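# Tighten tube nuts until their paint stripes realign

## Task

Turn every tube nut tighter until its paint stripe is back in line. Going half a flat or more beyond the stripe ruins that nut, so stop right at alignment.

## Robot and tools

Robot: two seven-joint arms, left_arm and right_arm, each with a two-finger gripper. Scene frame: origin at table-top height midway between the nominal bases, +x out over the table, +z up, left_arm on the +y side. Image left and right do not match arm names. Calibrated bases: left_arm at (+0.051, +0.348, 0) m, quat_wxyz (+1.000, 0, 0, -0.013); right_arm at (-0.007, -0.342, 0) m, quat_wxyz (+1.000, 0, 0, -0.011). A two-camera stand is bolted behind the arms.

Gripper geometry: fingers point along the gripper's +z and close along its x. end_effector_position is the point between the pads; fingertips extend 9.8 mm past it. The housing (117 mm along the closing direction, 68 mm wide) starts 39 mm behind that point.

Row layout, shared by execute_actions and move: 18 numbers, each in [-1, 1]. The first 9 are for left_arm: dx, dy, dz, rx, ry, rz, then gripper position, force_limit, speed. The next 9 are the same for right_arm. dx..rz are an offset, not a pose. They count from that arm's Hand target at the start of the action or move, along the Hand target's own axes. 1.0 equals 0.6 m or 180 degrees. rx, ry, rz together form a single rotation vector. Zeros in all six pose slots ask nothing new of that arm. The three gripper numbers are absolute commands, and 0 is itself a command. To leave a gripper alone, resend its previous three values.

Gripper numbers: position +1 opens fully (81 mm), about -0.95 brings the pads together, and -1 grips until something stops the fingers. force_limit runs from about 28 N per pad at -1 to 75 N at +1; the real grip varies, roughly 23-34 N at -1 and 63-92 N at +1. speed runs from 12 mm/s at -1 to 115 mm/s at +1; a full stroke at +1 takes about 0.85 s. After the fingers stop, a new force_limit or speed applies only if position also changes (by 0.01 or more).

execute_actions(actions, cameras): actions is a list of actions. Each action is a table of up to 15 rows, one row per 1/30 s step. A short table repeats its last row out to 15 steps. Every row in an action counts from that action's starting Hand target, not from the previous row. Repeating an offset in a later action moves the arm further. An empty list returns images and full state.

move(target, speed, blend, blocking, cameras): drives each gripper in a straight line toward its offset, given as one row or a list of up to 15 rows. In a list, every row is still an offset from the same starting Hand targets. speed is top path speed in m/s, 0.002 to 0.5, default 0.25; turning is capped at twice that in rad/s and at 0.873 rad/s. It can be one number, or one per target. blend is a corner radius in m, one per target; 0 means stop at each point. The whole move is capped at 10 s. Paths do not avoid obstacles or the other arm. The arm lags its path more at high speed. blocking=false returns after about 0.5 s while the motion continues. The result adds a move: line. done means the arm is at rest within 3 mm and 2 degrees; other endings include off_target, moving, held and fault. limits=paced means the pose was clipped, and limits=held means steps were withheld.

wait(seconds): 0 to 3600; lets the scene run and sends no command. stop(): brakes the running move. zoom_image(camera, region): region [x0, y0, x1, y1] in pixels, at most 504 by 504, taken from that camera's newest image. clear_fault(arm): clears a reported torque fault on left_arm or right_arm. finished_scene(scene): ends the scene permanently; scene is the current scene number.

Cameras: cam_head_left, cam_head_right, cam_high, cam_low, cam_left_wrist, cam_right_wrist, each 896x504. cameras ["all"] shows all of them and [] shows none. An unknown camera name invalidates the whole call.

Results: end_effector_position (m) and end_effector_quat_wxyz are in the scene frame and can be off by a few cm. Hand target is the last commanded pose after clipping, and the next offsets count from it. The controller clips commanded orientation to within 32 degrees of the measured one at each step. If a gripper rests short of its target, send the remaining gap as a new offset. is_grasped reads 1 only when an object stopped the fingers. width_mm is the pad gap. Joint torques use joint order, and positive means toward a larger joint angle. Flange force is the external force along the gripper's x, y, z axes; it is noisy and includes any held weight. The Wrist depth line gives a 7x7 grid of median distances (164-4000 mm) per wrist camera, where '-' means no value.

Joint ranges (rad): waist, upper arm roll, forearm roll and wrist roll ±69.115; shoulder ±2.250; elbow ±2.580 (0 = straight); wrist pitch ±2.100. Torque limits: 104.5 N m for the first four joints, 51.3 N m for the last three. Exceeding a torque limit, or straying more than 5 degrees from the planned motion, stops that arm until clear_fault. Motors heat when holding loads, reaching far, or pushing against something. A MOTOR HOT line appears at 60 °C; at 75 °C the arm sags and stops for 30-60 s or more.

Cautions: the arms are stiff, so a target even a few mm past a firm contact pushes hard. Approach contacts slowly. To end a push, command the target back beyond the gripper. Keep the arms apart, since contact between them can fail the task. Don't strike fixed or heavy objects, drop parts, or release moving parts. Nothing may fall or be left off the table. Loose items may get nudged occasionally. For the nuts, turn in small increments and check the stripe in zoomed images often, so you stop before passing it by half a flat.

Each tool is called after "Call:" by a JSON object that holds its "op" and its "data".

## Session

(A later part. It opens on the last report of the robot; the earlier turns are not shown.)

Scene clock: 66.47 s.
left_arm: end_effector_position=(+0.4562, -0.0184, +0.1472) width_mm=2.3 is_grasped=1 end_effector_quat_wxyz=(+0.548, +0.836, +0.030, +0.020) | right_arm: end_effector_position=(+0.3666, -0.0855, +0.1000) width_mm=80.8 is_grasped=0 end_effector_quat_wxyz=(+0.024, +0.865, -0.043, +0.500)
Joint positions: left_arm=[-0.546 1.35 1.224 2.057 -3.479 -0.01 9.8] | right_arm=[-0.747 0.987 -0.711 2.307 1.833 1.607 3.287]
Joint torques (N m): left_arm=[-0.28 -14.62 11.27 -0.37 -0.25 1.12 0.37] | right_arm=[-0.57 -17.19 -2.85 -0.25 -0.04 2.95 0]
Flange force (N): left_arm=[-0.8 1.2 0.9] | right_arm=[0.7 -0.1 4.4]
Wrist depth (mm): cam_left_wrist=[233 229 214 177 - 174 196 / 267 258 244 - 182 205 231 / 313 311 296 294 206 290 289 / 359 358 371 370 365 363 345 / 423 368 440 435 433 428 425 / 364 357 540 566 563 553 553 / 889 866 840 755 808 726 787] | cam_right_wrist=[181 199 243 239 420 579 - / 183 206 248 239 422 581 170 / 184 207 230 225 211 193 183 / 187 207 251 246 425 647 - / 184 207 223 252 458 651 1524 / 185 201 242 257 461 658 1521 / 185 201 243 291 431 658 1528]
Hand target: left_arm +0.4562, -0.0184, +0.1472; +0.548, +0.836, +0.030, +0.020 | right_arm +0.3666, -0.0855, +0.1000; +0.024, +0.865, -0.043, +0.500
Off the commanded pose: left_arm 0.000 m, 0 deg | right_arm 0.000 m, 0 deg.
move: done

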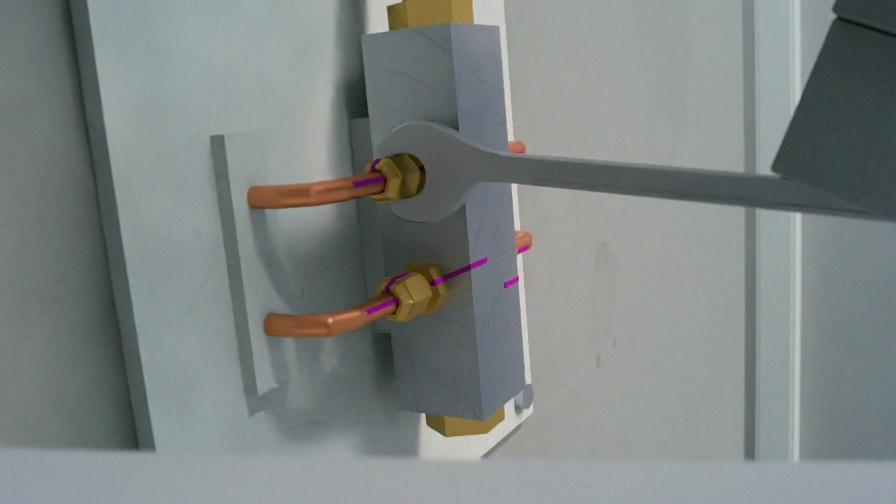

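Call:
{"op": "move", "data": {"target": [0,-0.0022,0.0013,0,0,0,-0.98,1,0,0,0,0,0,0,0,0.994,1,1], "speed": 0.02, "cameras": ["cam_right_wrist"]}}

Call:
{"op": "zoom_image", "data": {"camera": "cam_right_wrist", "region": [360, 100, 520, 220]}}

Scene clock: 67.30 s.
left_arm: end_effector_position=(+0.4562, -0.0186, +0.1456) width_mm=2.3 is_grasped=1 end_effector_quat_wxyz=(+0.548, +0.836, +0.030, +0.020) | right_arm: end_effector_position=(+0.3666, -0.0855, +0.1000) width_mm=80.8 is_grasped=0 end_effector_quat_wxyz=(+0.024, +0.865, -0.043, +0.500)
Joint positions: left_arm=[-0.545 1.353 1.221 2.056 -3.48 -0.008 9.798] | right_arm=[-0.747 0.987 -0.711 2.307 1.833 1.607 3.287]
Joint torques (N m): left_arm=[-0.33 -14.71 11.56 -0.33 -0.26 1.16 0.41] | right_arm=[-0.57 -17.17 -2.86 -0.23 -0.04 2.97 0.02]
Flange force (N): left_arm=[-0.8 0.8 1.3] | right_arm=[0.7 -0.1 4.4]
Wrist depth (mm): cam_left_wrist=[231 227 204 174 - 172 176 / 264 254 249 - 179 204 228 / 310 307 292 291 202 287 284 / 355 355 366 365 361 358 341 / 418 368 433 429 427 422 440 / 363 354 533 562 554 548 546 / 877 852 836 744 807 723 786] | cam_right_wrist=[180 199 243 239 419 579 - / 183 206 248 238 421 578 1438 / 184 207 230 225 211 193 183 / 187 207 250 245 427 650 - / 185 207 223 252 459 653 1514 / 185 201 242 257 461 656 1510 / 185 201 243 290 431 661 1528]
Hand target: left_arm +0.4562, -0.0186, +0.1456; +0.548, +0.836, +0.030, +0.020 | right_arm +0.3666, -0.0855, +0.1000; +0.024, +0.865, -0.043, +0.500
Off the commanded pose: left_arm 0.000 m, 0 deg | right_arm 0.000 m, 0 deg.
move: done

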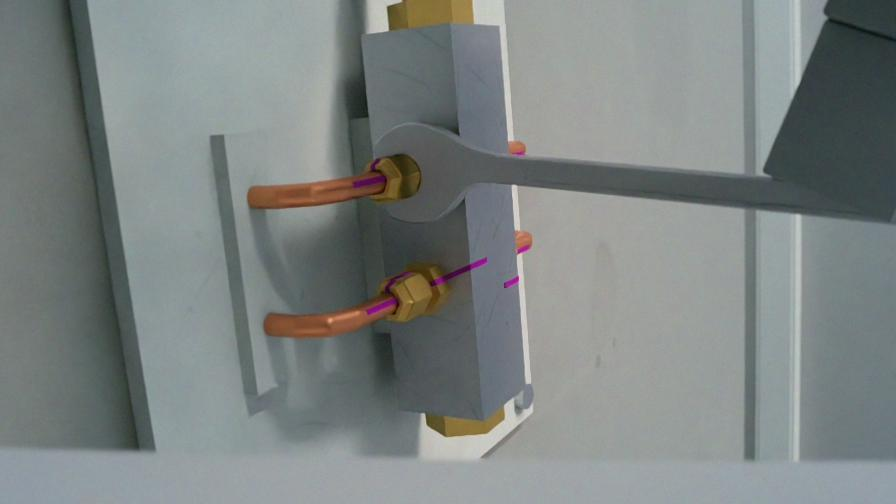

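Scaled by 3.150 from the camera's image (finer frame: 1280x720).

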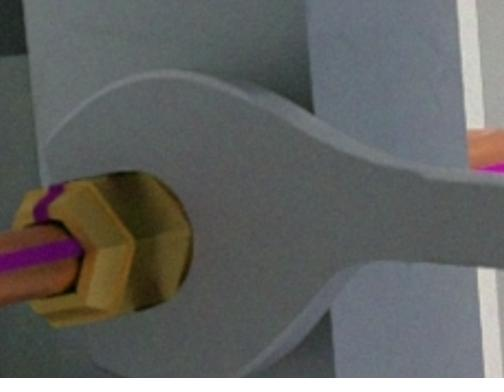

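Call:
{"op": "move", "data": {"target": [0,-0.0022,0.0013,0,0,0,-0.98,1,0,0,0,0,0,0,0,0.994,1,1], "speed": 0.02, "cameras": []}}

Call:
{"op": "move", "data": {"target": [0,-0.0014,0.0008,0,0,0,-0.98,1,0,0,0,0,0,0,0,0.994,1,1], "speed": 0.02, "cameras": ["cam_right_wrist"]}}

Call:
{"op": "zoom_image", "data": {"camera": "cam_right_wrist", "region": [360, 100, 520, 220]}}

Scene clock: 68.27 s.
left_arm: end_effector_position=(+0.4562, -0.0188, +0.1441) width_mm=2.3 is_grasped=1 end_effector_quat_wxyz=(+0.548, +0.836, +0.030, +0.020) | right_arm: end_effector_position=(+0.3666, -0.0855, +0.1000) width_mm=80.8 is_grasped=0 end_effector_quat_wxyz=(+0.024, +0.865, -0.043, +0.500)
Joint positions: left_arm=[-0.544 1.357 1.219 2.056 -3.482 -0.007 9.797] | right_arm=[-0.747 0.987 -0.711 2.307 1.833 1.607 3.287]
Joint torques (N m): left_arm=[-0.27 -14.81 11.73 -0.21 -0.22 1.17 0.41] | right_arm=[-0.6 -17.17 -2.86 -0.24 -0.04 2.98 0.01]
Flange force (N): left_arm=[-0.6 0.3 1.4] | right_arm=[0.8 -0.1 4.5]
Wrist depth (mm): cam_left_wrist=[228 221 178 172 - 171 192 / 262 251 247 - 176 204 225 / 305 293 289 287 206 282 282 / 351 356 364 362 237 354 352 / 380 368 430 424 423 419 436 / 363 354 526 555 548 539 538 / 875 841 826 729 788 712 774] | cam_right_wrist=[180 199 244 240 420 575 - / 183 206 248 239 422 581 1441 / 184 206 230 226 211 193 183 / 187 207 251 245 426 649 - / 185 207 223 252 457 651 1503 / 185 201 242 257 459 657 1521 / 185 201 242 290 431 662 1538]
Hand target: left_arm +0.4562, -0.0188, +0.1441; +0.548, +0.836, +0.030, +0.020 | right_arm +0.3666, -0.0855, +0.1000; +0.024, +0.865, -0.043, +0.500
Off the commanded pose: left_arm 0.000 m, 0 deg | right_arm 0.000 m, 0 deg.
move: done

Scene clock: 68.77 s.
left_arm: end_effector_position=(+0.4562, -0.0189, +0.1432) width_mm=2.3 is_grasped=1 end_effector_quat_wxyz=(+0.548, +0.836, +0.030, +0.020) | right_arm: end_effector_position=(+0.3666, -0.0855, +0.1000) width_mm=80.8 is_grasped=0 end_effector_quat_wxyz=(+0.024, +0.865, -0.043, +0.500)
Joint positions: left_arm=[-0.543 1.359 1.218 2.056 -3.483 -0.006 9.795] | right_arm=[-0.747 0.987 -0.711 2.307 1.833 1.607 3.287]
Joint torques (N m): left_arm=[-0.53 -12.77 5.39 -0.31 -0.29 -0.04 0.3] | right_arm=[-0.59 -17.13 -2.86 -0.22 -0.03 2.99 0.03]
Flange force (N): left_arm=[-1.5 12.1 -3.4] | right_arm=[0.9 -0.1 4.4]
Wrist depth (mm): cam_left_wrist=[227 220 177 172 - 171 191 / 261 251 246 - 176 203 225 / 305 292 288 287 206 282 282 / 351 355 363 360 237 353 349 / 380 367 429 426 420 418 434 / 362 354 527 557 548 539 536 / 869 847 826 736 792 709 773] | cam_right_wrist=[180 199 243 239 420 577 - / 183 206 248 239 420 579 1451 / 184 207 231 226 212 193 183 / 187 207 251 245 426 650 - / 184 207 223 251 459 651 1510 / 185 201 242 257 460 656 1514 / 185 202 243 290 431 664 1528]
Hand target: left_arm +0.4562, -0.0189, +0.1432; +0.548, +0.836, +0.030, +0.020 | right_arm +0.3666, -0.0855, +0.1000; +0.024, +0.865, -0.043, +0.500
Off the commanded pose: left_arm 0.000 m, 0 deg | right_arm 0.000 m, 0 deg.
move: done

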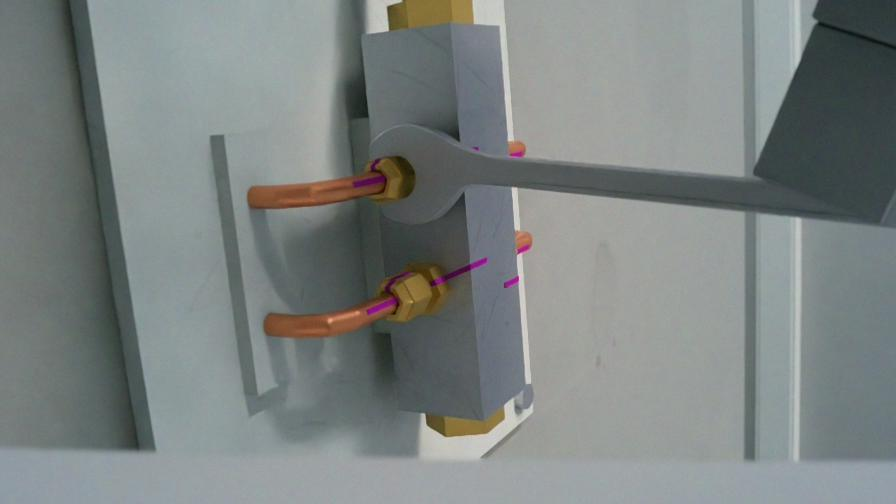

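Scaled by 3.150 from the camera's image (finer frame: 1280x720).

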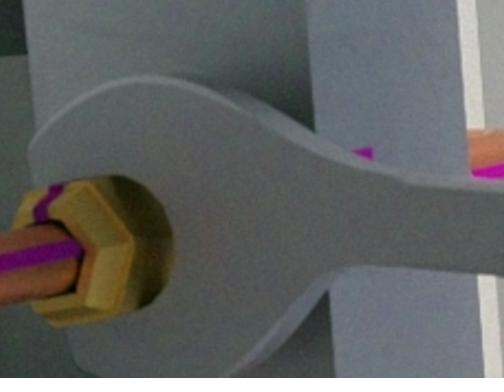

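Call:
{"op": "move", "data": {"target": [[0,0.0012,-0.0007,0,0,0,-0.98,1,0,0,0,0,0,0,0,0.994,1,1],[0,0.0136,0.0294,0.0556,0,0,-0.98,1,0,0,0,0,0,0,0,0.994,1,1]], "speed": 0.04, "cameras": ["cam_right_wrist","cam_left_wrist"]}}

Call:
{"op": "zoom_image", "data": {"camera": "cam_right_wrist", "region": [360, 100, 520, 220]}}

Scene clock: 73.70 s.
left_arm: end_effector_position=(+0.4576, -0.0383, +0.1436) width_mm=2.3 is_grasped=1 end_effector_quat_wxyz=(+0.473, +0.880, +0.032, +0.017) | right_arm: end_effector_position=(+0.3666, -0.0855, +0.1000) width_mm=80.8 is_grasped=0 end_effector_quat_wxyz=(+0.024, +0.865, -0.043, +0.500)
Joint positions: left_arm=[-0.398 1.134 1.122 2.001 -3.382 -0.046 9.903] | right_arm=[-0.747 0.987 -0.711 2.307 1.833 1.607 3.287]
Joint torques (N m): left_arm=[-0.07 -15.6 11.32 -2.6 -0.12 1.43 0.42] | right_arm=[-0.56 -17.16 -2.85 -0.24 -0.05 2.98 0.04]
Flange force (N): left_arm=[0.0 -0.2 1.8] | right_arm=[0.7 0.0 4.4]
Wrist depth (mm): cam_left_wrist=[220 215 198 174 - 173 184 / 242 236 224 - 176 202 215 / 271 262 259 258 196 254 253 / 297 305 283 290 215 287 286 / 353 339 337 334 334 341 339 / 366 355 392 389 386 386 396 / 330 341 472 446 461 459 478] | cam_right_wrist=[180 199 243 239 420 - - / 182 206 248 240 422 581 - / 184 206 230 225 423 584 169 / 187 207 251 245 267 194 174 / 185 207 223 251 458 593 1507 / 185 201 243 257 461 656 1510 / 185 201 243 291 431 666 1535]
Hand target: left_arm +0.4576, -0.0383, +0.1436; +0.473, +0.880, +0.032, +0.017 | right_arm +0.3666, -0.0855, +0.1000; +0.024, +0.865, -0.043, +0.500
Off the commanded pose: left_arm 0.000 m, 0 deg | right_arm 0.000 m, 0 deg.
move: done
Images, in order (width x height): cam_left_wrist 896x504, cam_right_wrist 896x504.

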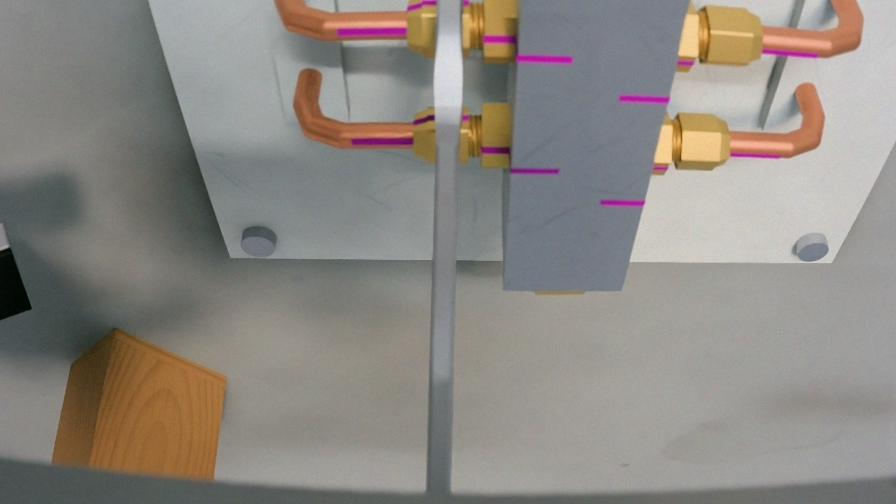

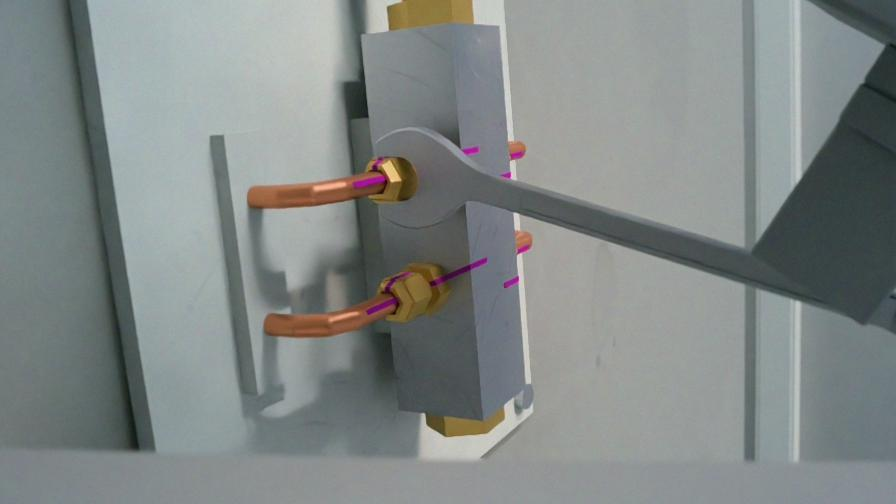

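Scaled by 3.150 from the camera's image (finer frame: 1280x720).

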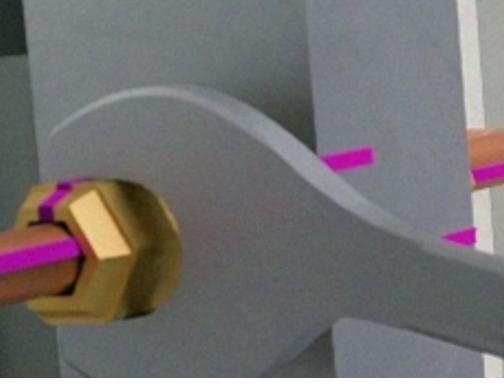

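Call:
{"op": "move", "data": {"target": [[0,0.0142,0.0364,0.0667,0,0,-0.98,1,0,0.1089,0.1338,-0.1148,0,-0.1111,0,0.994,1,1],[0,0.0206,0.0749,0.1333,0,0,-0.98,1,0,0.3267,0.4013,-0.3443,0,-0.3333,0,0.994,1,1]], "speed": [0.1,0.1], "blend": 0.003, "cameras": ["cam_left_wrist"]}}

Call:
{"op": "zoom_image", "data": {"camera": "cam_left_wrist", "region": [380, 0, 500, 90]}}

Scene clock: 79.97 s.
left_arm: end_effector_position=(+0.4608, -0.0825, +0.1291) width_mm=2.3 is_grasped=1 end_effector_quat_wxyz=(+0.279, +0.959, +0.034, +0.010) | right_arm: end_effector_position=(+0.2622, -0.3173, +0.3728) width_mm=80.8 is_grasped=0 end_effector_quat_wxyz=(+0.000, +0.999, -0.050, +0.000)
Joint positions: left_arm=[0.09 0.818 0.72 1.721 -3.287 -0.383 10.183] | right_arm=[0.399 -0.1 -0.53 1.781 -0.052 1.447 6.084]
Joint torques (N m): left_arm=[3.74 -20.42 12.34 -8.83 1.15 2.97 0.49] | right_arm=[-0.57 -6.22 -0.63 -9.07 -0.56 0.11 0.05]
Flange force (N): left_arm=[1.5 -7.7 -0.8] | right_arm=[0.4 2.8 -1.3]
Wrist depth (mm): cam_left_wrist=[211 206 201 175 168 173 193 / 222 217 211 - 172 212 207 / 232 227 221 194 178 192 214 / 244 239 236 235 190 234 234 / 255 253 245 245 198 244 247 / 273 269 260 271 270 269 268 / 290 290 284 287 287 286 285] | cam_right_wrist=[504 503 502 503 502 501 502 / 504 504 505 504 502 501 502 / 504 503 504 503 434 500 502 / 505 504 502 502 434 503 500 / 503 504 503 502 502 501 502 / 493 503 502 505 504 502 502 / 502 503 502 502 503 501 502]
Hand target: left_arm +0.4608, -0.0825, +0.1291; +0.279, +0.959, +0.034, +0.010 | right_arm +0.2622, -0.3173, +0.3728; +0.000, +0.999, -0.050, +0.000
Off the commanded pose: left_arm 0.000 m, 0 deg | right_arm 0.000 m, 0 deg.
move: done

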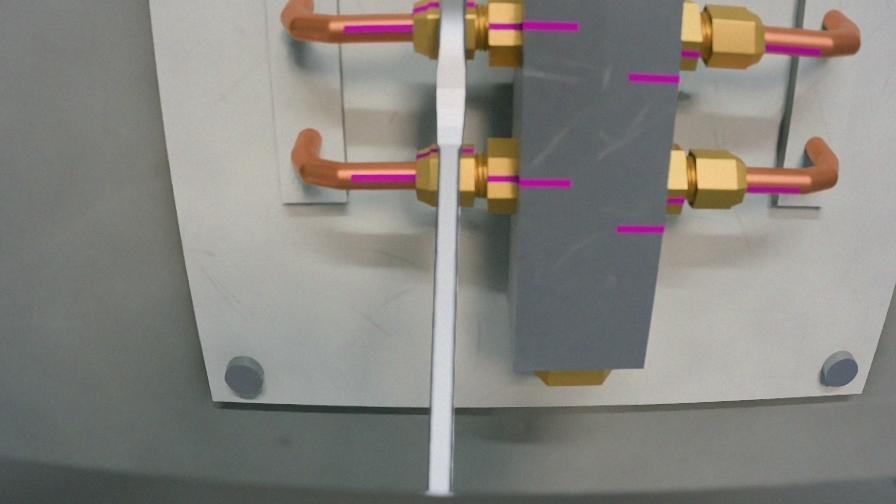

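Scaled by 4.200 from the camera's image (finer frame: 1280x720).

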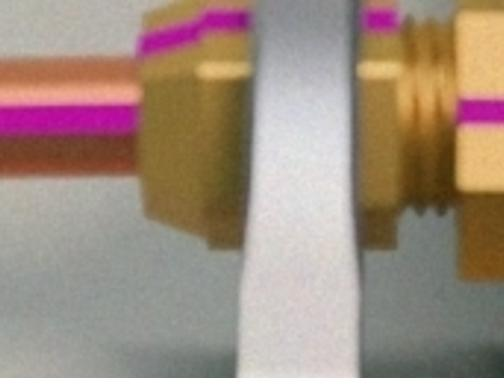

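Call:
{"op": "move", "data": {"target": [[0,0.0142,0.0364,0.0667,0,0,-0.98,1,0,0,0,0,0,0,0,0.994,1,1],[0,0.0206,0.0749,0.1333,0,0,-0.98,1,0,0,0,0,0,0,0,0.994,1,1]], "speed": [0.07,0.07], "blend": 0.003, "cameras": ["cam_left_wrist"]}}

Call:
{"op": "zoom_image", "data": {"camera": "cam_left_wrist", "region": [380, 0, 500, 90]}}

Scene clock: 84.27 s.
left_arm: end_effector_position=(+0.4633, -0.1169, +0.0978) width_mm=2.3 is_grasped=1 end_effector_quat_wxyz=(+0.074, +0.997, +0.036, +0.003) | right_arm: end_effector_position=(+0.2622, -0.3173, +0.3728) width_mm=80.8 is_grasped=0 end_effector_quat_wxyz=(+0.000, +0.999, -0.050, +0.000)
Joint positions: left_arm=[0.533 0.904 0.402 1.278 -3.419 -0.902 10.457] | right_arm=[0.399 -0.1 -0.53 1.781 -0.052 1.447 6.084]
Joint torques (N m): left_arm=[13.17 -12.49 14.43 -10.34 3.69 8.08 0.38] | right_arm=[-0.53 -6.25 -0.63 -9.12 -0.57 0.13 0.06]
Flange force (N): left_arm=[2.0 -28.7 -30.5] | right_arm=[0.4 2.7 -1.1]
Wrist depth (mm): cam_left_wrist=[211 205 201 176 167 175 199 / 213 207 207 208 168 206 202 / 216 210 204 184 170 180 203 / 219 212 212 212 172 211 212 / 221 215 214 214 174 214 214 / 224 217 216 216 176 216 216 / 226 219 219 219 219 218 219] | cam_right_wrist=[506 503 503 503 502 503 503 / 503 503 504 502 503 502 501 / 504 505 504 504 435 503 501 / 503 503 504 504 433 503 500 / 502 503 502 504 502 503 500 / 493 504 503 503 501 503 502 / 502 502 502 502 502 502 500]
Hand target: left_arm +0.4633, -0.1169, +0.0978; +0.074, +0.997, +0.036, +0.003 | right_arm +0.2622, -0.3173, +0.3728; +0.000, +0.999, -0.050, +0.000
Off the commanded pose: left_arm 0.000 m, 0 deg | right_arm 0.000 m, 0 deg.
move: done

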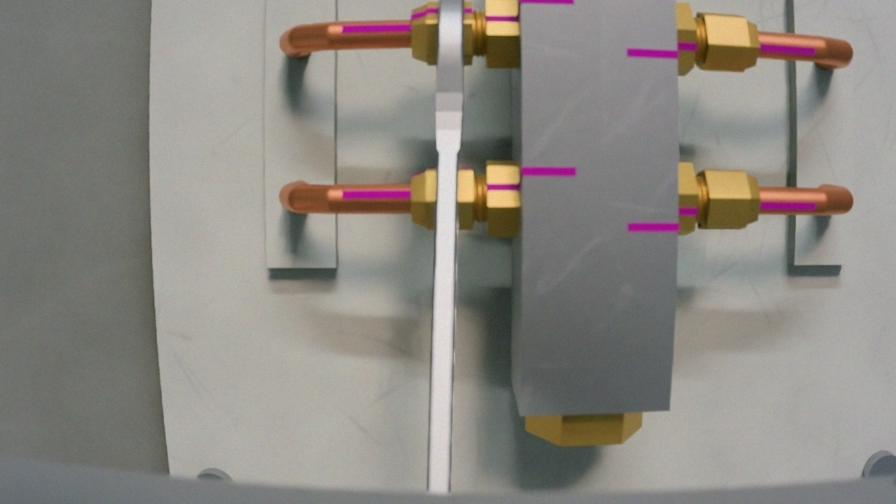

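Scaled by 4.200 from the camera's image (finer frame: 1280x720).

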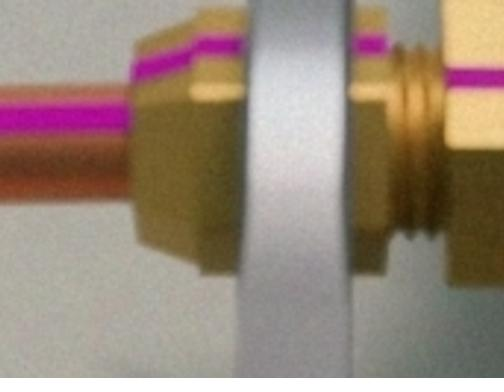

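Call:
{"op": "move", "data": {"target": [0,0.0142,0.0364,0.0667,0,0,-0.98,1,0,0,0,0,0,0,0,0.994,1,1], "speed": 0.06, "cameras": ["cam_left_wrist"]}}

Call:
{"op": "zoom_image", "data": {"camera": "cam_left_wrist", "region": [380, 0, 500, 90]}}

Call:
{"op": "zoom_image", "data": {"camera": "cam_left_wrist", "region": [400, 120, 500, 180]}}

Scene clock: 87.23 s.
left_arm: end_effector_position=(+0.4641, -0.1285, +0.0775) width_mm=2.3 is_grasped=1 end_effector_quat_wxyz=(-0.031, +0.999, +0.036, -0.001) | right_arm: end_effector_position=(+0.2622, -0.3173, +0.3728) width_mm=80.8 is_grasped=0 end_effector_quat_wxyz=(+0.000, +0.999, -0.050, +0.000)
Joint positions: left_arm=[0.681 1.046 0.325 0.993 -3.481 -1.199 10.512] | right_arm=[0.399 -0.1 -0.53 1.781 -0.052 1.447 6.084]
Joint torques (N m): left_arm=[15.53 -4.96 14.26 -8.52 5.27 11.34 0.42] | right_arm=[-0.6 -6.26 -0.65 -9.1 -0.57 0.12 0.06]
Flange force (N): left_arm=[1.8 -42.3 -41.9] | right_arm=[0.5 2.8 -1.2]
Wrist depth (mm): cam_left_wrist=[214 208 203 177 167 177 203 / 212 206 206 206 166 206 202 / 211 205 200 177 165 174 200 / 210 204 199 203 - 203 199 / 208 202 202 - - 202 202 / 207 201 201 201 - 200 201 / 205 200 200 200 199 199 199] | cam_right_wrist=[505 505 505 504 502 503 502 / 505 505 503 501 502 502 502 / 504 503 503 503 436 501 502 / 503 503 505 502 434 502 502 / 503 502 502 502 502 502 502 / 494 505 503 502 501 501 501 / 502 502 502 502 504 500 501]
Hand target: left_arm +0.4641, -0.1286, +0.0775; -0.031, +0.999, +0.036, -0.001 | right_arm +0.2622, -0.3173, +0.3728; +0.000, +0.999, -0.050, +0.000
Off the commanded pose: left_arm 0.000 m, 0 deg | right_arm 0.000 m, 0 deg.
move: done

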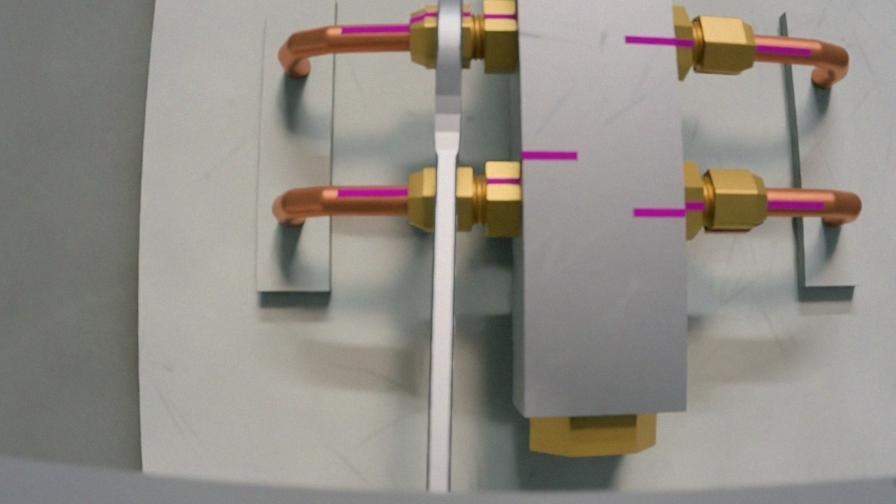

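Scaled by 4.200 from the camera's image (finer frame: 1280x720).

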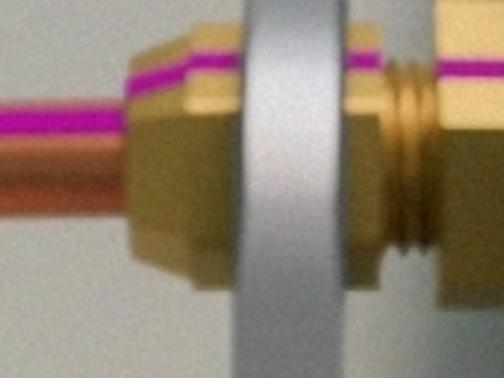

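Scaled by 5.040 from the camera's image (finer frame: 1280x720).

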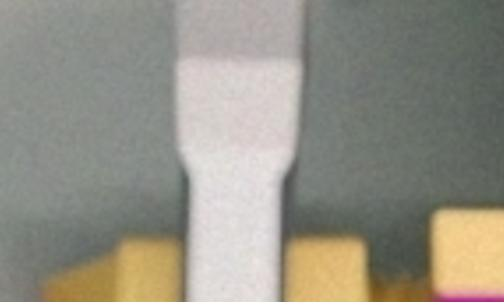

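Call:
{"op": "move", "data": {"target": [0,-0.0075,-0.0125,-0.0256,0,0,-0.98,1,0,0,0,0,0,0,0,0.994,1,1], "speed": 0.04, "cameras": ["cam_left_wrist"]}}

Call:
{"op": "zoom_image", "data": {"camera": "cam_left_wrist", "region": [380, 0, 500, 90]}}

Scene clock: 91.47 s.
left_arm: end_effector_position=(+0.4638, -0.1245, +0.0852) width_mm=2.3 is_grasped=1 end_effector_quat_wxyz=(+0.009, +0.999, +0.036, +0.000) | right_arm: end_effector_position=(+0.2622, -0.3173, +0.3728) width_mm=80.8 is_grasped=0 end_effector_quat_wxyz=(+0.000, +0.999, -0.050, +0.000)
Joint positions: left_arm=[0.628 0.985 0.35 1.11 -3.458 -1.081 10.498] | right_arm=[0.399 -0.1 -0.53 1.781 -0.052 1.447 6.084]
Joint torques (N m): left_arm=[-0.31 -25.57 4.58 -7.98 -0.26 -0.24 0.44] | right_arm=[-0.58 -6.23 -0.65 -9.12 -0.55 0.12 0.07]
Flange force (N): left_arm=[0.4 0.4 0.6] | right_arm=[0.3 2.8 -1.2]
Wrist depth (mm): cam_left_wrist=[211 205 200 178 165 174 199 / 211 205 205 205 166 204 200 / 211 205 200 177 165 175 199 / 211 205 205 205 165 181 205 / 211 205 205 204 165 205 205 / 211 205 205 205 165 204 205 / 211 205 205 205 205 205 205] | cam_right_wrist=[506 505 503 502 502 502 502 / 505 503 503 503 503 501 501 / 503 503 504 503 434 501 502 / 505 503 504 503 434 502 502 / 503 504 503 502 503 502 500 / 493 503 503 503 501 502 502 / 503 502 503 503 501 502 502]
Hand target: left_arm +0.4638, -0.1245, +0.0852; +0.009, +0.999, +0.036, +0.000 | right_arm +0.2622, -0.3173, +0.3728; +0.000, +0.999, -0.050, +0.000
Off the commanded pose: left_arm 0.000 m, 0 deg | right_arm 0.000 m, 0 deg.
move: done

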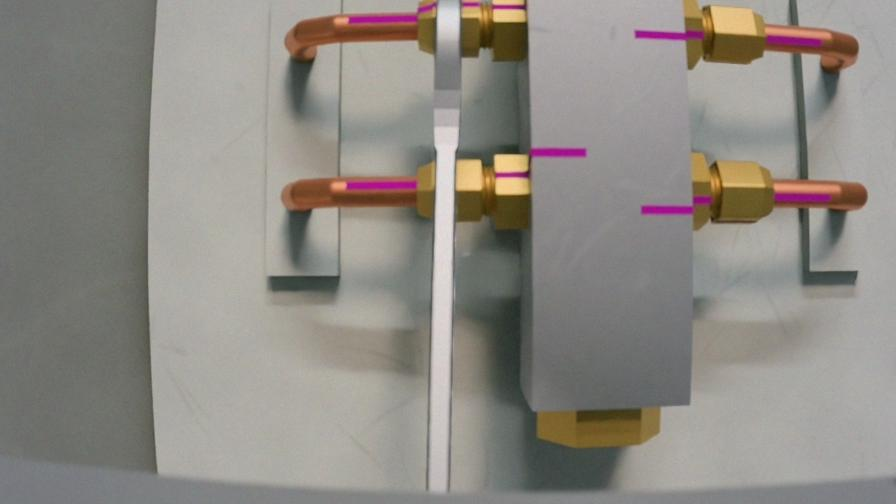

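Scaled by 4.200 from the camera's image (finer frame: 1280x720).

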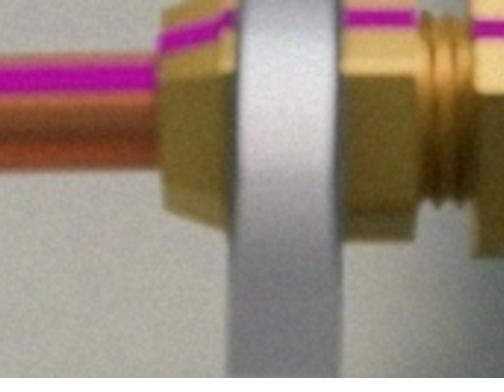

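Call:
{"op": "move", "data": {"target": [[0,0.0057,-0.0036,0,0,0,-0.98,1,0,0,0,0,0,0,0,0.994,1,1],[0,0.0205,-0.0129,0,0,0,-0.98,1,0,0,0,0,0,0,0,0.994,1,1],[0,0.022,-0.0962,0,0,0,-0.98,1,0,0,0,0,0,0,0,0.994,1,1]], "speed": [0.03,0.04,0.1], "cameras": ["cam_left_wrist"]}}

Scene clock: 94.50 s.
left_arm: end_effector_position=(+0.4647, -0.1366, +0.1432) width_mm=2.3 is_grasped=1 end_effector_quat_wxyz=(+0.009, +0.999, +0.036, +0.000) | right_arm: end_effector_position=(+0.2622, -0.3173, +0.3728) width_mm=80.8 is_grasped=0 end_effector_quat_wxyz=(+0.000, +0.999, -0.050, +0.000)
Joint positions: left_arm=[0.646 0.945 0.367 0.995 -3.443 -1.233 10.488] | right_arm=[0.399 -0.1 -0.53 1.781 -0.052 1.447 6.084]
Joint torques (N m): left_arm=[-0.23 -25.19 4.42 -8.53 -0.27 0.01 0.45] | right_arm=[-0.56 -6.24 -0.64 -9.09 -0.58 0.13 0.07]
Flange force (N): left_arm=[0.4 0.1 -0.6] | right_arm=[0.5 2.8 -1.2]
Wrist depth (mm): cam_left_wrist=[269 269 264 263 224 258 263 / 269 270 263 263 223 262 263 / 270 269 263 235 223 257 262 / 270 270 263 263 223 263 263 / 269 270 263 264 228 263 262 / 270 271 264 262 263 263 263 / 270 270 269 270 269 269 268] | cam_right_wrist=[506 503 505 503 504 504 502 / 503 504 503 504 505 502 502 / 504 504 503 504 434 501 503 / 505 503 503 504 434 501 502 / 503 504 503 503 502 502 500 / 494 504 503 503 502 500 501 / 503 502 503 502 501 502 500]
Hand target: left_arm +0.4647, -0.1366, +0.1432; +0.009, +0.999, +0.036, +0.000 | right_arm +0.2622, -0.3173, +0.3728; +0.000, +0.999, -0.050, +0.000
Off the commanded pose: left_arm 0.000 m, 0 deg | right_arm 0.000 m, 0 deg.
move: done

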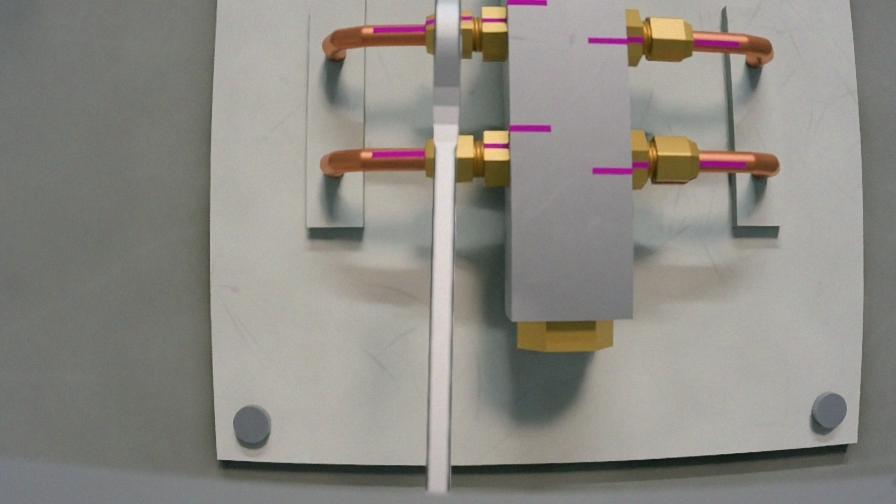

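Call:
{"op": "zoom_image", "data": {"camera": "cam_left_wrist", "region": [610, 0, 730, 70]}}

Call:
{"op": "zoom_image", "data": {"camera": "cam_left_wrist", "region": [610, 120, 730, 190]}}

Call:
{"op": "zoom_image", "data": {"camera": "cam_left_wrist", "region": [410, 0, 530, 70]}}

Call:
{"op": "zoom_image", "data": {"camera": "cam_left_wrist", "region": [410, 120, 530, 190]}}

Scaled by 4.200 from the camera's image (finer frame: 1280x720).

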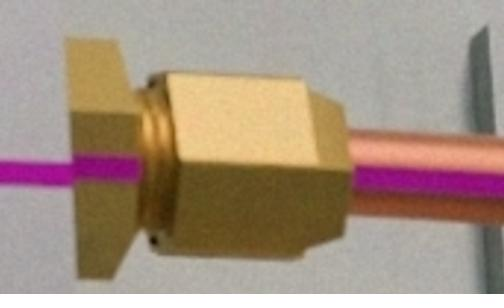

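Scaled by 4.200 from the camera's image (finer frame: 1280x720).

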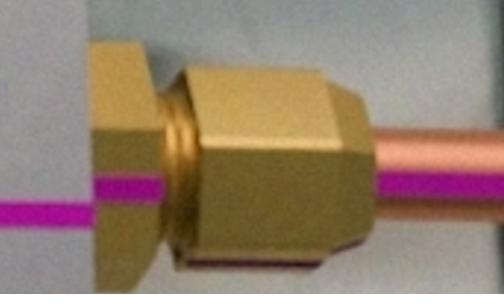

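Scaled by 4.200 from the camera's image (finer frame: 1280x720).

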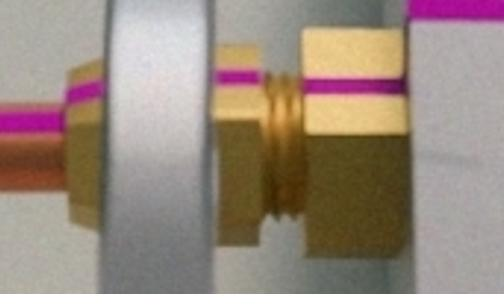

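Scaled by 4.200 from the camera's image (finer frame: 1280x720).

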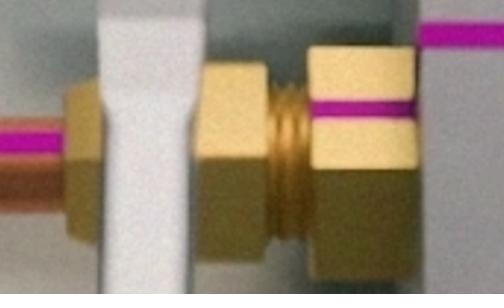

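Call:
{"op": "move", "data": {"target": [0.0005,-0.1893,-0.1048,-0.3361,0,0,-0.98,1,0,0,0,0,0,0,0,0.994,1,1], "speed": 0.15, "cameras": []}}

Call:
{"op": "move", "data": {"target": [0,0,0,0,0,0,-0.98,1,0,0.206,-0.402,0.456,0,0.3333,0,0.994,1,1], "speed": 0.25, "cameras": ["cam_right_wrist"]}}

Scene clock: 101.13 s.
left_arm: end_effector_position=(+0.4568, -0.0221, +0.2039) width_mm=2.3 is_grasped=1 end_effector_quat_wxyz=(+0.512, +0.858, +0.031, +0.018) | right_arm: end_effector_position=(+0.2622, -0.3173, +0.3728) width_mm=80.8 is_grasped=0 end_effector_quat_wxyz=(+0.000, +0.999, -0.050, +0.000)
Joint positions: left_arm=[-0.522 1.11 1.258 2.027 -3.192 -0.11 9.736] | right_arm=[0.399 -0.1 -0.53 1.781 -0.052 1.447 6.084]
Joint torques (N m): left_arm=[-0.26 -14.45 11.53 -3.37 0.08 1.03 0.4] | right_arm=[-0.58 -6.26 -0.64 -9.09 -0.58 0.15 0.08]
Flange force (N): left_arm=[0.8 -0.4 2.2] | right_arm=[0.5 2.7 -1.1]
Wrist depth (mm): cam_left_wrist=[306 306 295 301 248 298 297 / 343 342 351 348 345 343 334 / 391 388 386 395 381 392 377 / 451 387 446 440 441 435 435 / 514 380 523 522 518 514 510 / 657 649 614 634 601 624 623 / 862 794 829 778 811 797 797] | cam_right_wrist=[505 504 505 503 502 503 503 / 504 503 503 502 503 504 502 / 504 503 503 502 435 501 502 / 504 504 504 502 434 502 501 / 503 503 504 503 502 500 501 / 495 505 503 502 501 503 501 / 504 503 502 503 501 503 500]
Hand target: left_arm +0.4568, -0.0221, +0.2039; +0.512, +0.858, +0.031, +0.018 | right_arm +0.2622, -0.3173, +0.3728; +0.000, +0.999, -0.050, +0.000
Off the commanded pose: left_arm 0.000 m, 0 deg | right_arm 0.000 m, 0 deg.
move: done

Scene clock: 104.43 s.
left_arm: end_effector_position=(+0.4568, -0.0221, +0.2039) width_mm=2.3 is_grasped=1 end_effector_quat_wxyz=(+0.512, +0.858, +0.031, +0.018) | right_arm: end_effector_position=(+0.4092, -0.0893, +0.0995) width_mm=80.8 is_grasped=0 end_effector_quat_wxyz=(+0.024, +0.865, -0.043, +0.500)
Joint positions: left_arm=[-0.522 1.11 1.258 2.027 -3.192 -0.11 9.736] | right_arm=[-0.663 0.964 -0.648 2.258 1.934 1.518 3.374]
Joint torques (N m): left_arm=[-0.21 -14.39 11.56 -3.31 0.1 1.04 0.43] | right_arm=[-0.54 -18.01 -2.86 -0.95 0.21 2.94 0.02]
Flange force (N): left_arm=[1.0 -0.3 2.1] | right_arm=[0.3 0.4 4.3]
Wrist depth (mm): cam_left_wrist=[307 305 295 302 248 298 297 / 232 246 350 348 346 344 333 / 198 387 386 395 381 390 377 / 188 393 444 443 438 437 433 / 181 383 525 522 517 512 512 / 174 197 212 638 601 626 622 / 168 192 836 820 813 804 796] | cam_right_wrist=[179 205 200 328 416 636 1426 / 174 205 203 210 448 708 1426 / 173 185 203 221 394 - - / 174 206 210 223 423 644 1467 / 176 183 209 223 424 649 1470 / 176 207 221 224 427 653 1470 / 176 200 233 290 429 661 1483]
Hand target: left_arm +0.4568, -0.0221, +0.2039; +0.512, +0.858, +0.031, +0.018 | right_arm +0.4092, -0.0893, +0.0995; +0.024, +0.865, -0.043, +0.500
Off the commanded pose: left_arm 0.000 m, 0 deg | right_arm 0.000 m, 0 deg.
move: done

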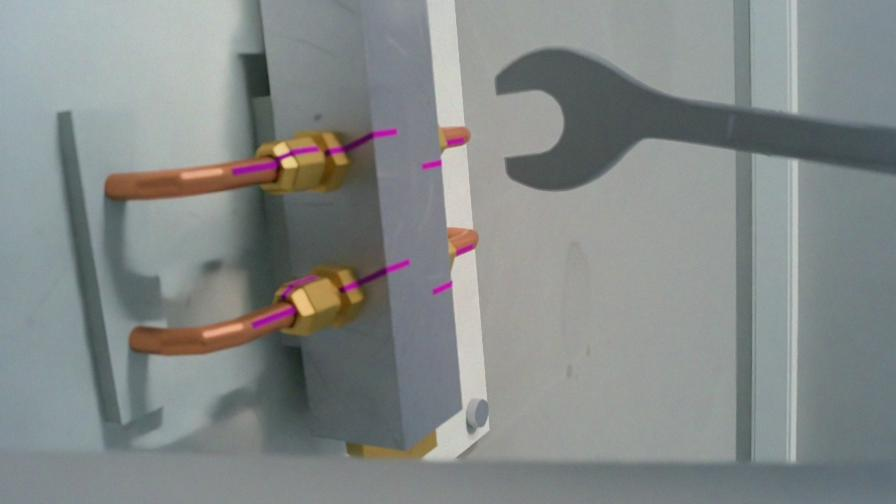

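Call:
{"op": "zoom_image", "data": {"camera": "cam_right_wrist", "region": [480, 30, 680, 210]}}

Call:
{"op": "zoom_image", "data": {"camera": "cam_right_wrist", "region": [220, 110, 400, 230]}}

Scaled by 2.520 from the camera's image (finer frame: 1280x720).

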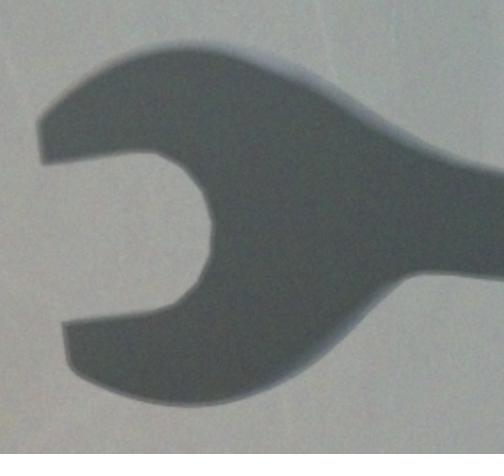

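Scaled by 2.800 from the camera's image (finer frame: 1280x720).

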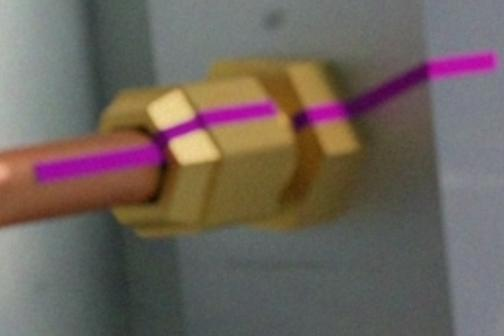

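Call:
{"op": "move", "data": {"target": [0,-0.0547,0.0373,0,0,0,-0.98,1,0,-0.0249,0.005,-0.0431,0,0,0,0.994,1,1], "speed": 0.06, "cameras": ["cam_right_wrist"]}}

Call:
{"op": "zoom_image", "data": {"camera": "cam_right_wrist", "region": [270, 90, 470, 230]}}

Scene clock: 107.13 s.
left_arm: end_effector_position=(+0.4570, -0.0262, +0.1644) width_mm=2.3 is_grasped=1 end_effector_quat_wxyz=(+0.512, +0.858, +0.031, +0.018) | right_arm: end_effector_position=(+0.3792, -0.0893, +0.0994) width_mm=80.8 is_grasped=0 end_effector_quat_wxyz=(+0.024, +0.865, -0.043, +0.500)
Joint positions: left_arm=[-0.49 1.196 1.201 2.035 -3.233 -0.046 9.694] | right_arm=[-0.727 0.975 -0.677 2.302 1.867 1.571 3.302]
Joint torques (N m): left_arm=[-0.16 -15.03 11.76 -2.1 -0.14 0.87 0.43] | right_arm=[-0.6 -17.31 -2.76 -0.38 0.02 2.98 0.04]
Flange force (N): left_arm=[0.5 -0.4 1.6] | right_arm=[0.7 0.2 4.4]
Wrist depth (mm): cam_left_wrist=[254 247 236 236 187 232 231 / 285 276 272 271 205 269 268 / 305 323 300 298 232 316 314 / 236 362 371 371 354 365 351 / 414 371 424 422 419 416 430 / 357 357 520 514 509 505 526 / 686 676 630 664 616 646 680] | cam_right_wrist=[180 205 233 225 418 635 1457 / 180 205 237 222 420 636 - / 180 198 230 216 192 184 170 / 181 201 240 235 425 584 - / 181 204 231 240 456 650 1497 / 182 207 251 246 427 652 1503 / 184 201 242 304 429 662 1510]
Hand target: left_arm +0.4571, -0.0262, +0.1644; +0.512, +0.858, +0.031, +0.018 | right_arm +0.3792, -0.0893, +0.0994; +0.024, +0.865, -0.043, +0.500
Off the commanded pose: left_arm 0.000 m, 0 deg | right_arm 0.000 m, 0 deg.
move: done

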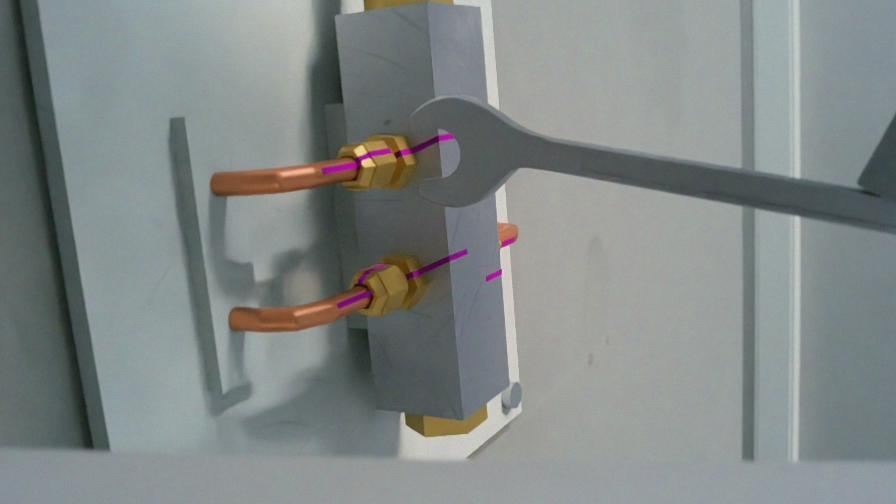

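Scaled by 2.520 from the camera's image (finer frame: 1280x720).

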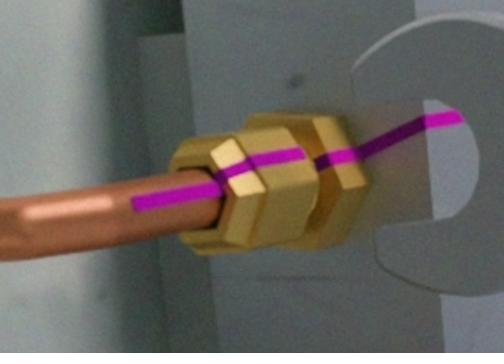

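Call:
{"op": "move", "data": {"target": [0,-0.0082,0.0059,0,0,0,-0.98,1,0,0,0,0,0,0,0,0.994,1,1], "speed": 0.03, "cameras": []}}

Call:
{"op": "move", "data": {"target": [0,-0.0042,0.0026,0,0,0,-0.98,1,0,0,0,0,0,0,0,0.994,1,1], "speed": 0.02, "cameras": []}}

Call:
{"op": "move", "data": {"target": [0,-0.0042,0.0026,0,0,0,-0.98,1,0,0,0,0,0,0,0,0.994,1,1], "speed": 0.02, "cameras": ["cam_right_wrist"]}}

Call:
{"op": "zoom_image", "data": {"camera": "cam_right_wrist", "region": [320, 90, 480, 210]}}

Scene clock: 108.73 s.
left_arm: end_effector_position=(+0.4571, -0.0270, +0.1584) width_mm=2.3 is_grasped=1 end_effector_quat_wxyz=(+0.512, +0.858, +0.031, +0.018) | right_arm: end_effector_position=(+0.3792, -0.0893, +0.0994) width_mm=80.8 is_grasped=0 end_effector_quat_wxyz=(+0.024, +0.865, -0.043, +0.500)
Joint positions: left_arm=[-0.485 1.209 1.193 2.034 -3.239 -0.037 9.688] | right_arm=[-0.727 0.975 -0.677 2.302 1.867 1.571 3.302]
Joint torques (N m): left_arm=[-0.22 -15.18 11.85 -1.92 -0.15 0.91 0.4] | right_arm=[-0.55 -17.28 -2.74 -0.36 0 2.97 0.03]
Flange force (N): left_arm=[0.6 -0.5 1.7] | right_arm=[0.7 0.1 4.3]
Wrist depth (mm): cam_left_wrist=[245 238 229 - 178 210 222 / 275 266 263 269 200 212 257 / 303 303 289 298 221 293 293 / 226 358 360 358 356 352 339 / 400 368 410 407 403 401 414 / 359 355 500 472 491 486 510 / 670 655 605 639 631 620 656] | cam_right_wrist=[180 205 234 225 418 634 - / 180 205 237 222 450 637 - / 180 198 230 210 195 184 - / 181 201 240 235 424 - - / 181 204 231 240 456 651 1514 / 182 206 252 247 428 655 1503 / 184 200 242 304 430 660 1524]
Hand target: left_arm +0.4571, -0.0270, +0.1584; +0.512, +0.858, +0.031, +0.018 | right_arm +0.3792, -0.0893, +0.0994; +0.024, +0.865, -0.043, +0.500
Off the commanded pose: left_arm 0.000 m, 0 deg | right_arm 0.000 m, 0 deg.
move: done

Scene clock: 109.23 s.
left_arm: end_effector_position=(+0.4571, -0.0271, +0.1554) width_mm=2.3 is_grasped=1 end_effector_quat_wxyz=(+0.512, +0.858, +0.031, +0.018) | right_arm: end_effector_position=(+0.3792, -0.0893, +0.0994) width_mm=80.8 is_grasped=0 end_effector_quat_wxyz=(+0.024, +0.865, -0.043, +0.500)
Joint positions: left_arm=[-0.483 1.216 1.189 2.034 -3.242 -0.033 9.684] | right_arm=[-0.727 0.975 -0.677 2.302 1.867 1.571 3.302]
Joint torques (N m): left_arm=[-0.24 -15.1 11.8 -1.84 -0.08 0.83 0.4] | right_arm=[-0.56 -17.28 -2.74 -0.43 -0.01 2.98 0.03]
Flange force (N): left_arm=[0.2 -0.3 1.7] | right_arm=[0.8 0.3 4.3]
Wrist depth (mm): cam_left_wrist=[240 234 223 234 174 181 218 / 270 262 258 - 195 209 245 / 298 297 292 291 216 287 287 / 223 354 353 351 349 345 332 / 390 370 403 400 395 394 407 / 358 356 493 464 481 478 499 / 699 639 595 625 616 609 647] | cam_right_wrist=[180 204 233 226 418 632 - / 180 205 237 212 420 636 - / 180 198 230 213 195 183 - / 181 201 240 235 424 - - / 181 204 231 239 457 650 1500 / 182 206 251 247 427 653 1507 / 184 200 242 304 429 659 1521]
Hand target: left_arm +0.4571, -0.0271, +0.1554; +0.512, +0.858, +0.031, +0.018 | right_arm +0.3792, -0.0893, +0.0994; +0.024, +0.865, -0.043, +0.500
Off the commanded pose: left_arm 0.000 m, 0 deg | right_arm 0.000 m, 0 deg.
move: done

Scene clock: 109.73 s.
left_arm: end_effector_position=(+0.4571, -0.0273, +0.1525) width_mm=2.3 is_grasped=1 end_effector_quat_wxyz=(+0.512, +0.858, +0.031, +0.018) | right_arm: end_effector_position=(+0.3792, -0.0893, +0.0994) width_mm=80.8 is_grasped=0 end_effector_quat_wxyz=(+0.024, +0.865, -0.043, +0.500)
Joint positions: left_arm=[-0.481 1.222 1.185 2.034 -3.245 -0.029 9.681] | right_arm=[-0.727 0.975 -0.677 2.302 1.867 1.571 3.302]
Joint torques (N m): left_arm=[-0.21 -15.12 11.83 -1.7 -0.13 0.87 0.4] | right_arm=[-0.55 -17.31 -2.75 -0.42 0.04 2.98 0.01]
Flange force (N): left_arm=[0.5 -0.2 1.5] | right_arm=[0.7 0.2 4.2]
Wrist depth (mm): cam_left_wrist=[230 232 219 231 173 178 203 / 265 256 253 - 190 207 240 / 294 291 287 286 210 281 281 / 223 349 346 345 342 340 337 / 387 370 395 393 388 387 400 / 361 356 483 455 476 470 490 / 643 552 582 614 607 598 636] | cam_right_wrist=[180 205 233 225 418 631 - / 180 205 237 226 420 635 - / 180 198 215 212 196 184 - / 181 201 240 235 424 - 173 / 181 204 231 239 457 649 1510 / 182 206 251 247 427 654 1517 / 184 201 242 304 430 660 1510]
Hand target: left_arm +0.4571, -0.0273, +0.1525; +0.512, +0.858, +0.031, +0.018 | right_arm +0.3792, -0.0893, +0.0994; +0.024, +0.865, -0.043, +0.500
Off the commanded pose: left_arm 0.000 m, 0 deg | right_arm 0.000 m, 0 deg.
move: done

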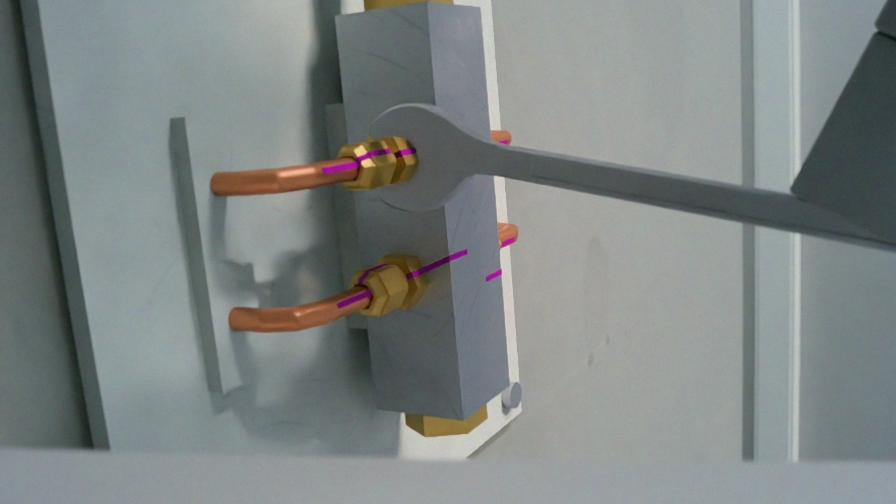

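Scaled by 3.150 from the camera's image (finer frame: 1280x720).

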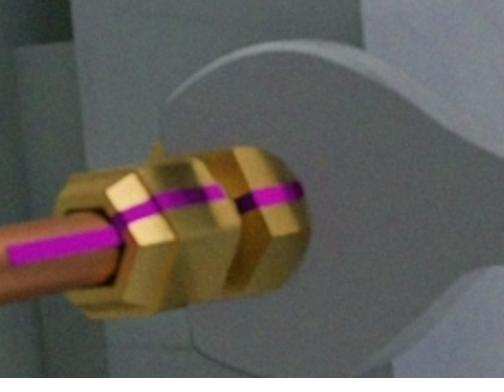

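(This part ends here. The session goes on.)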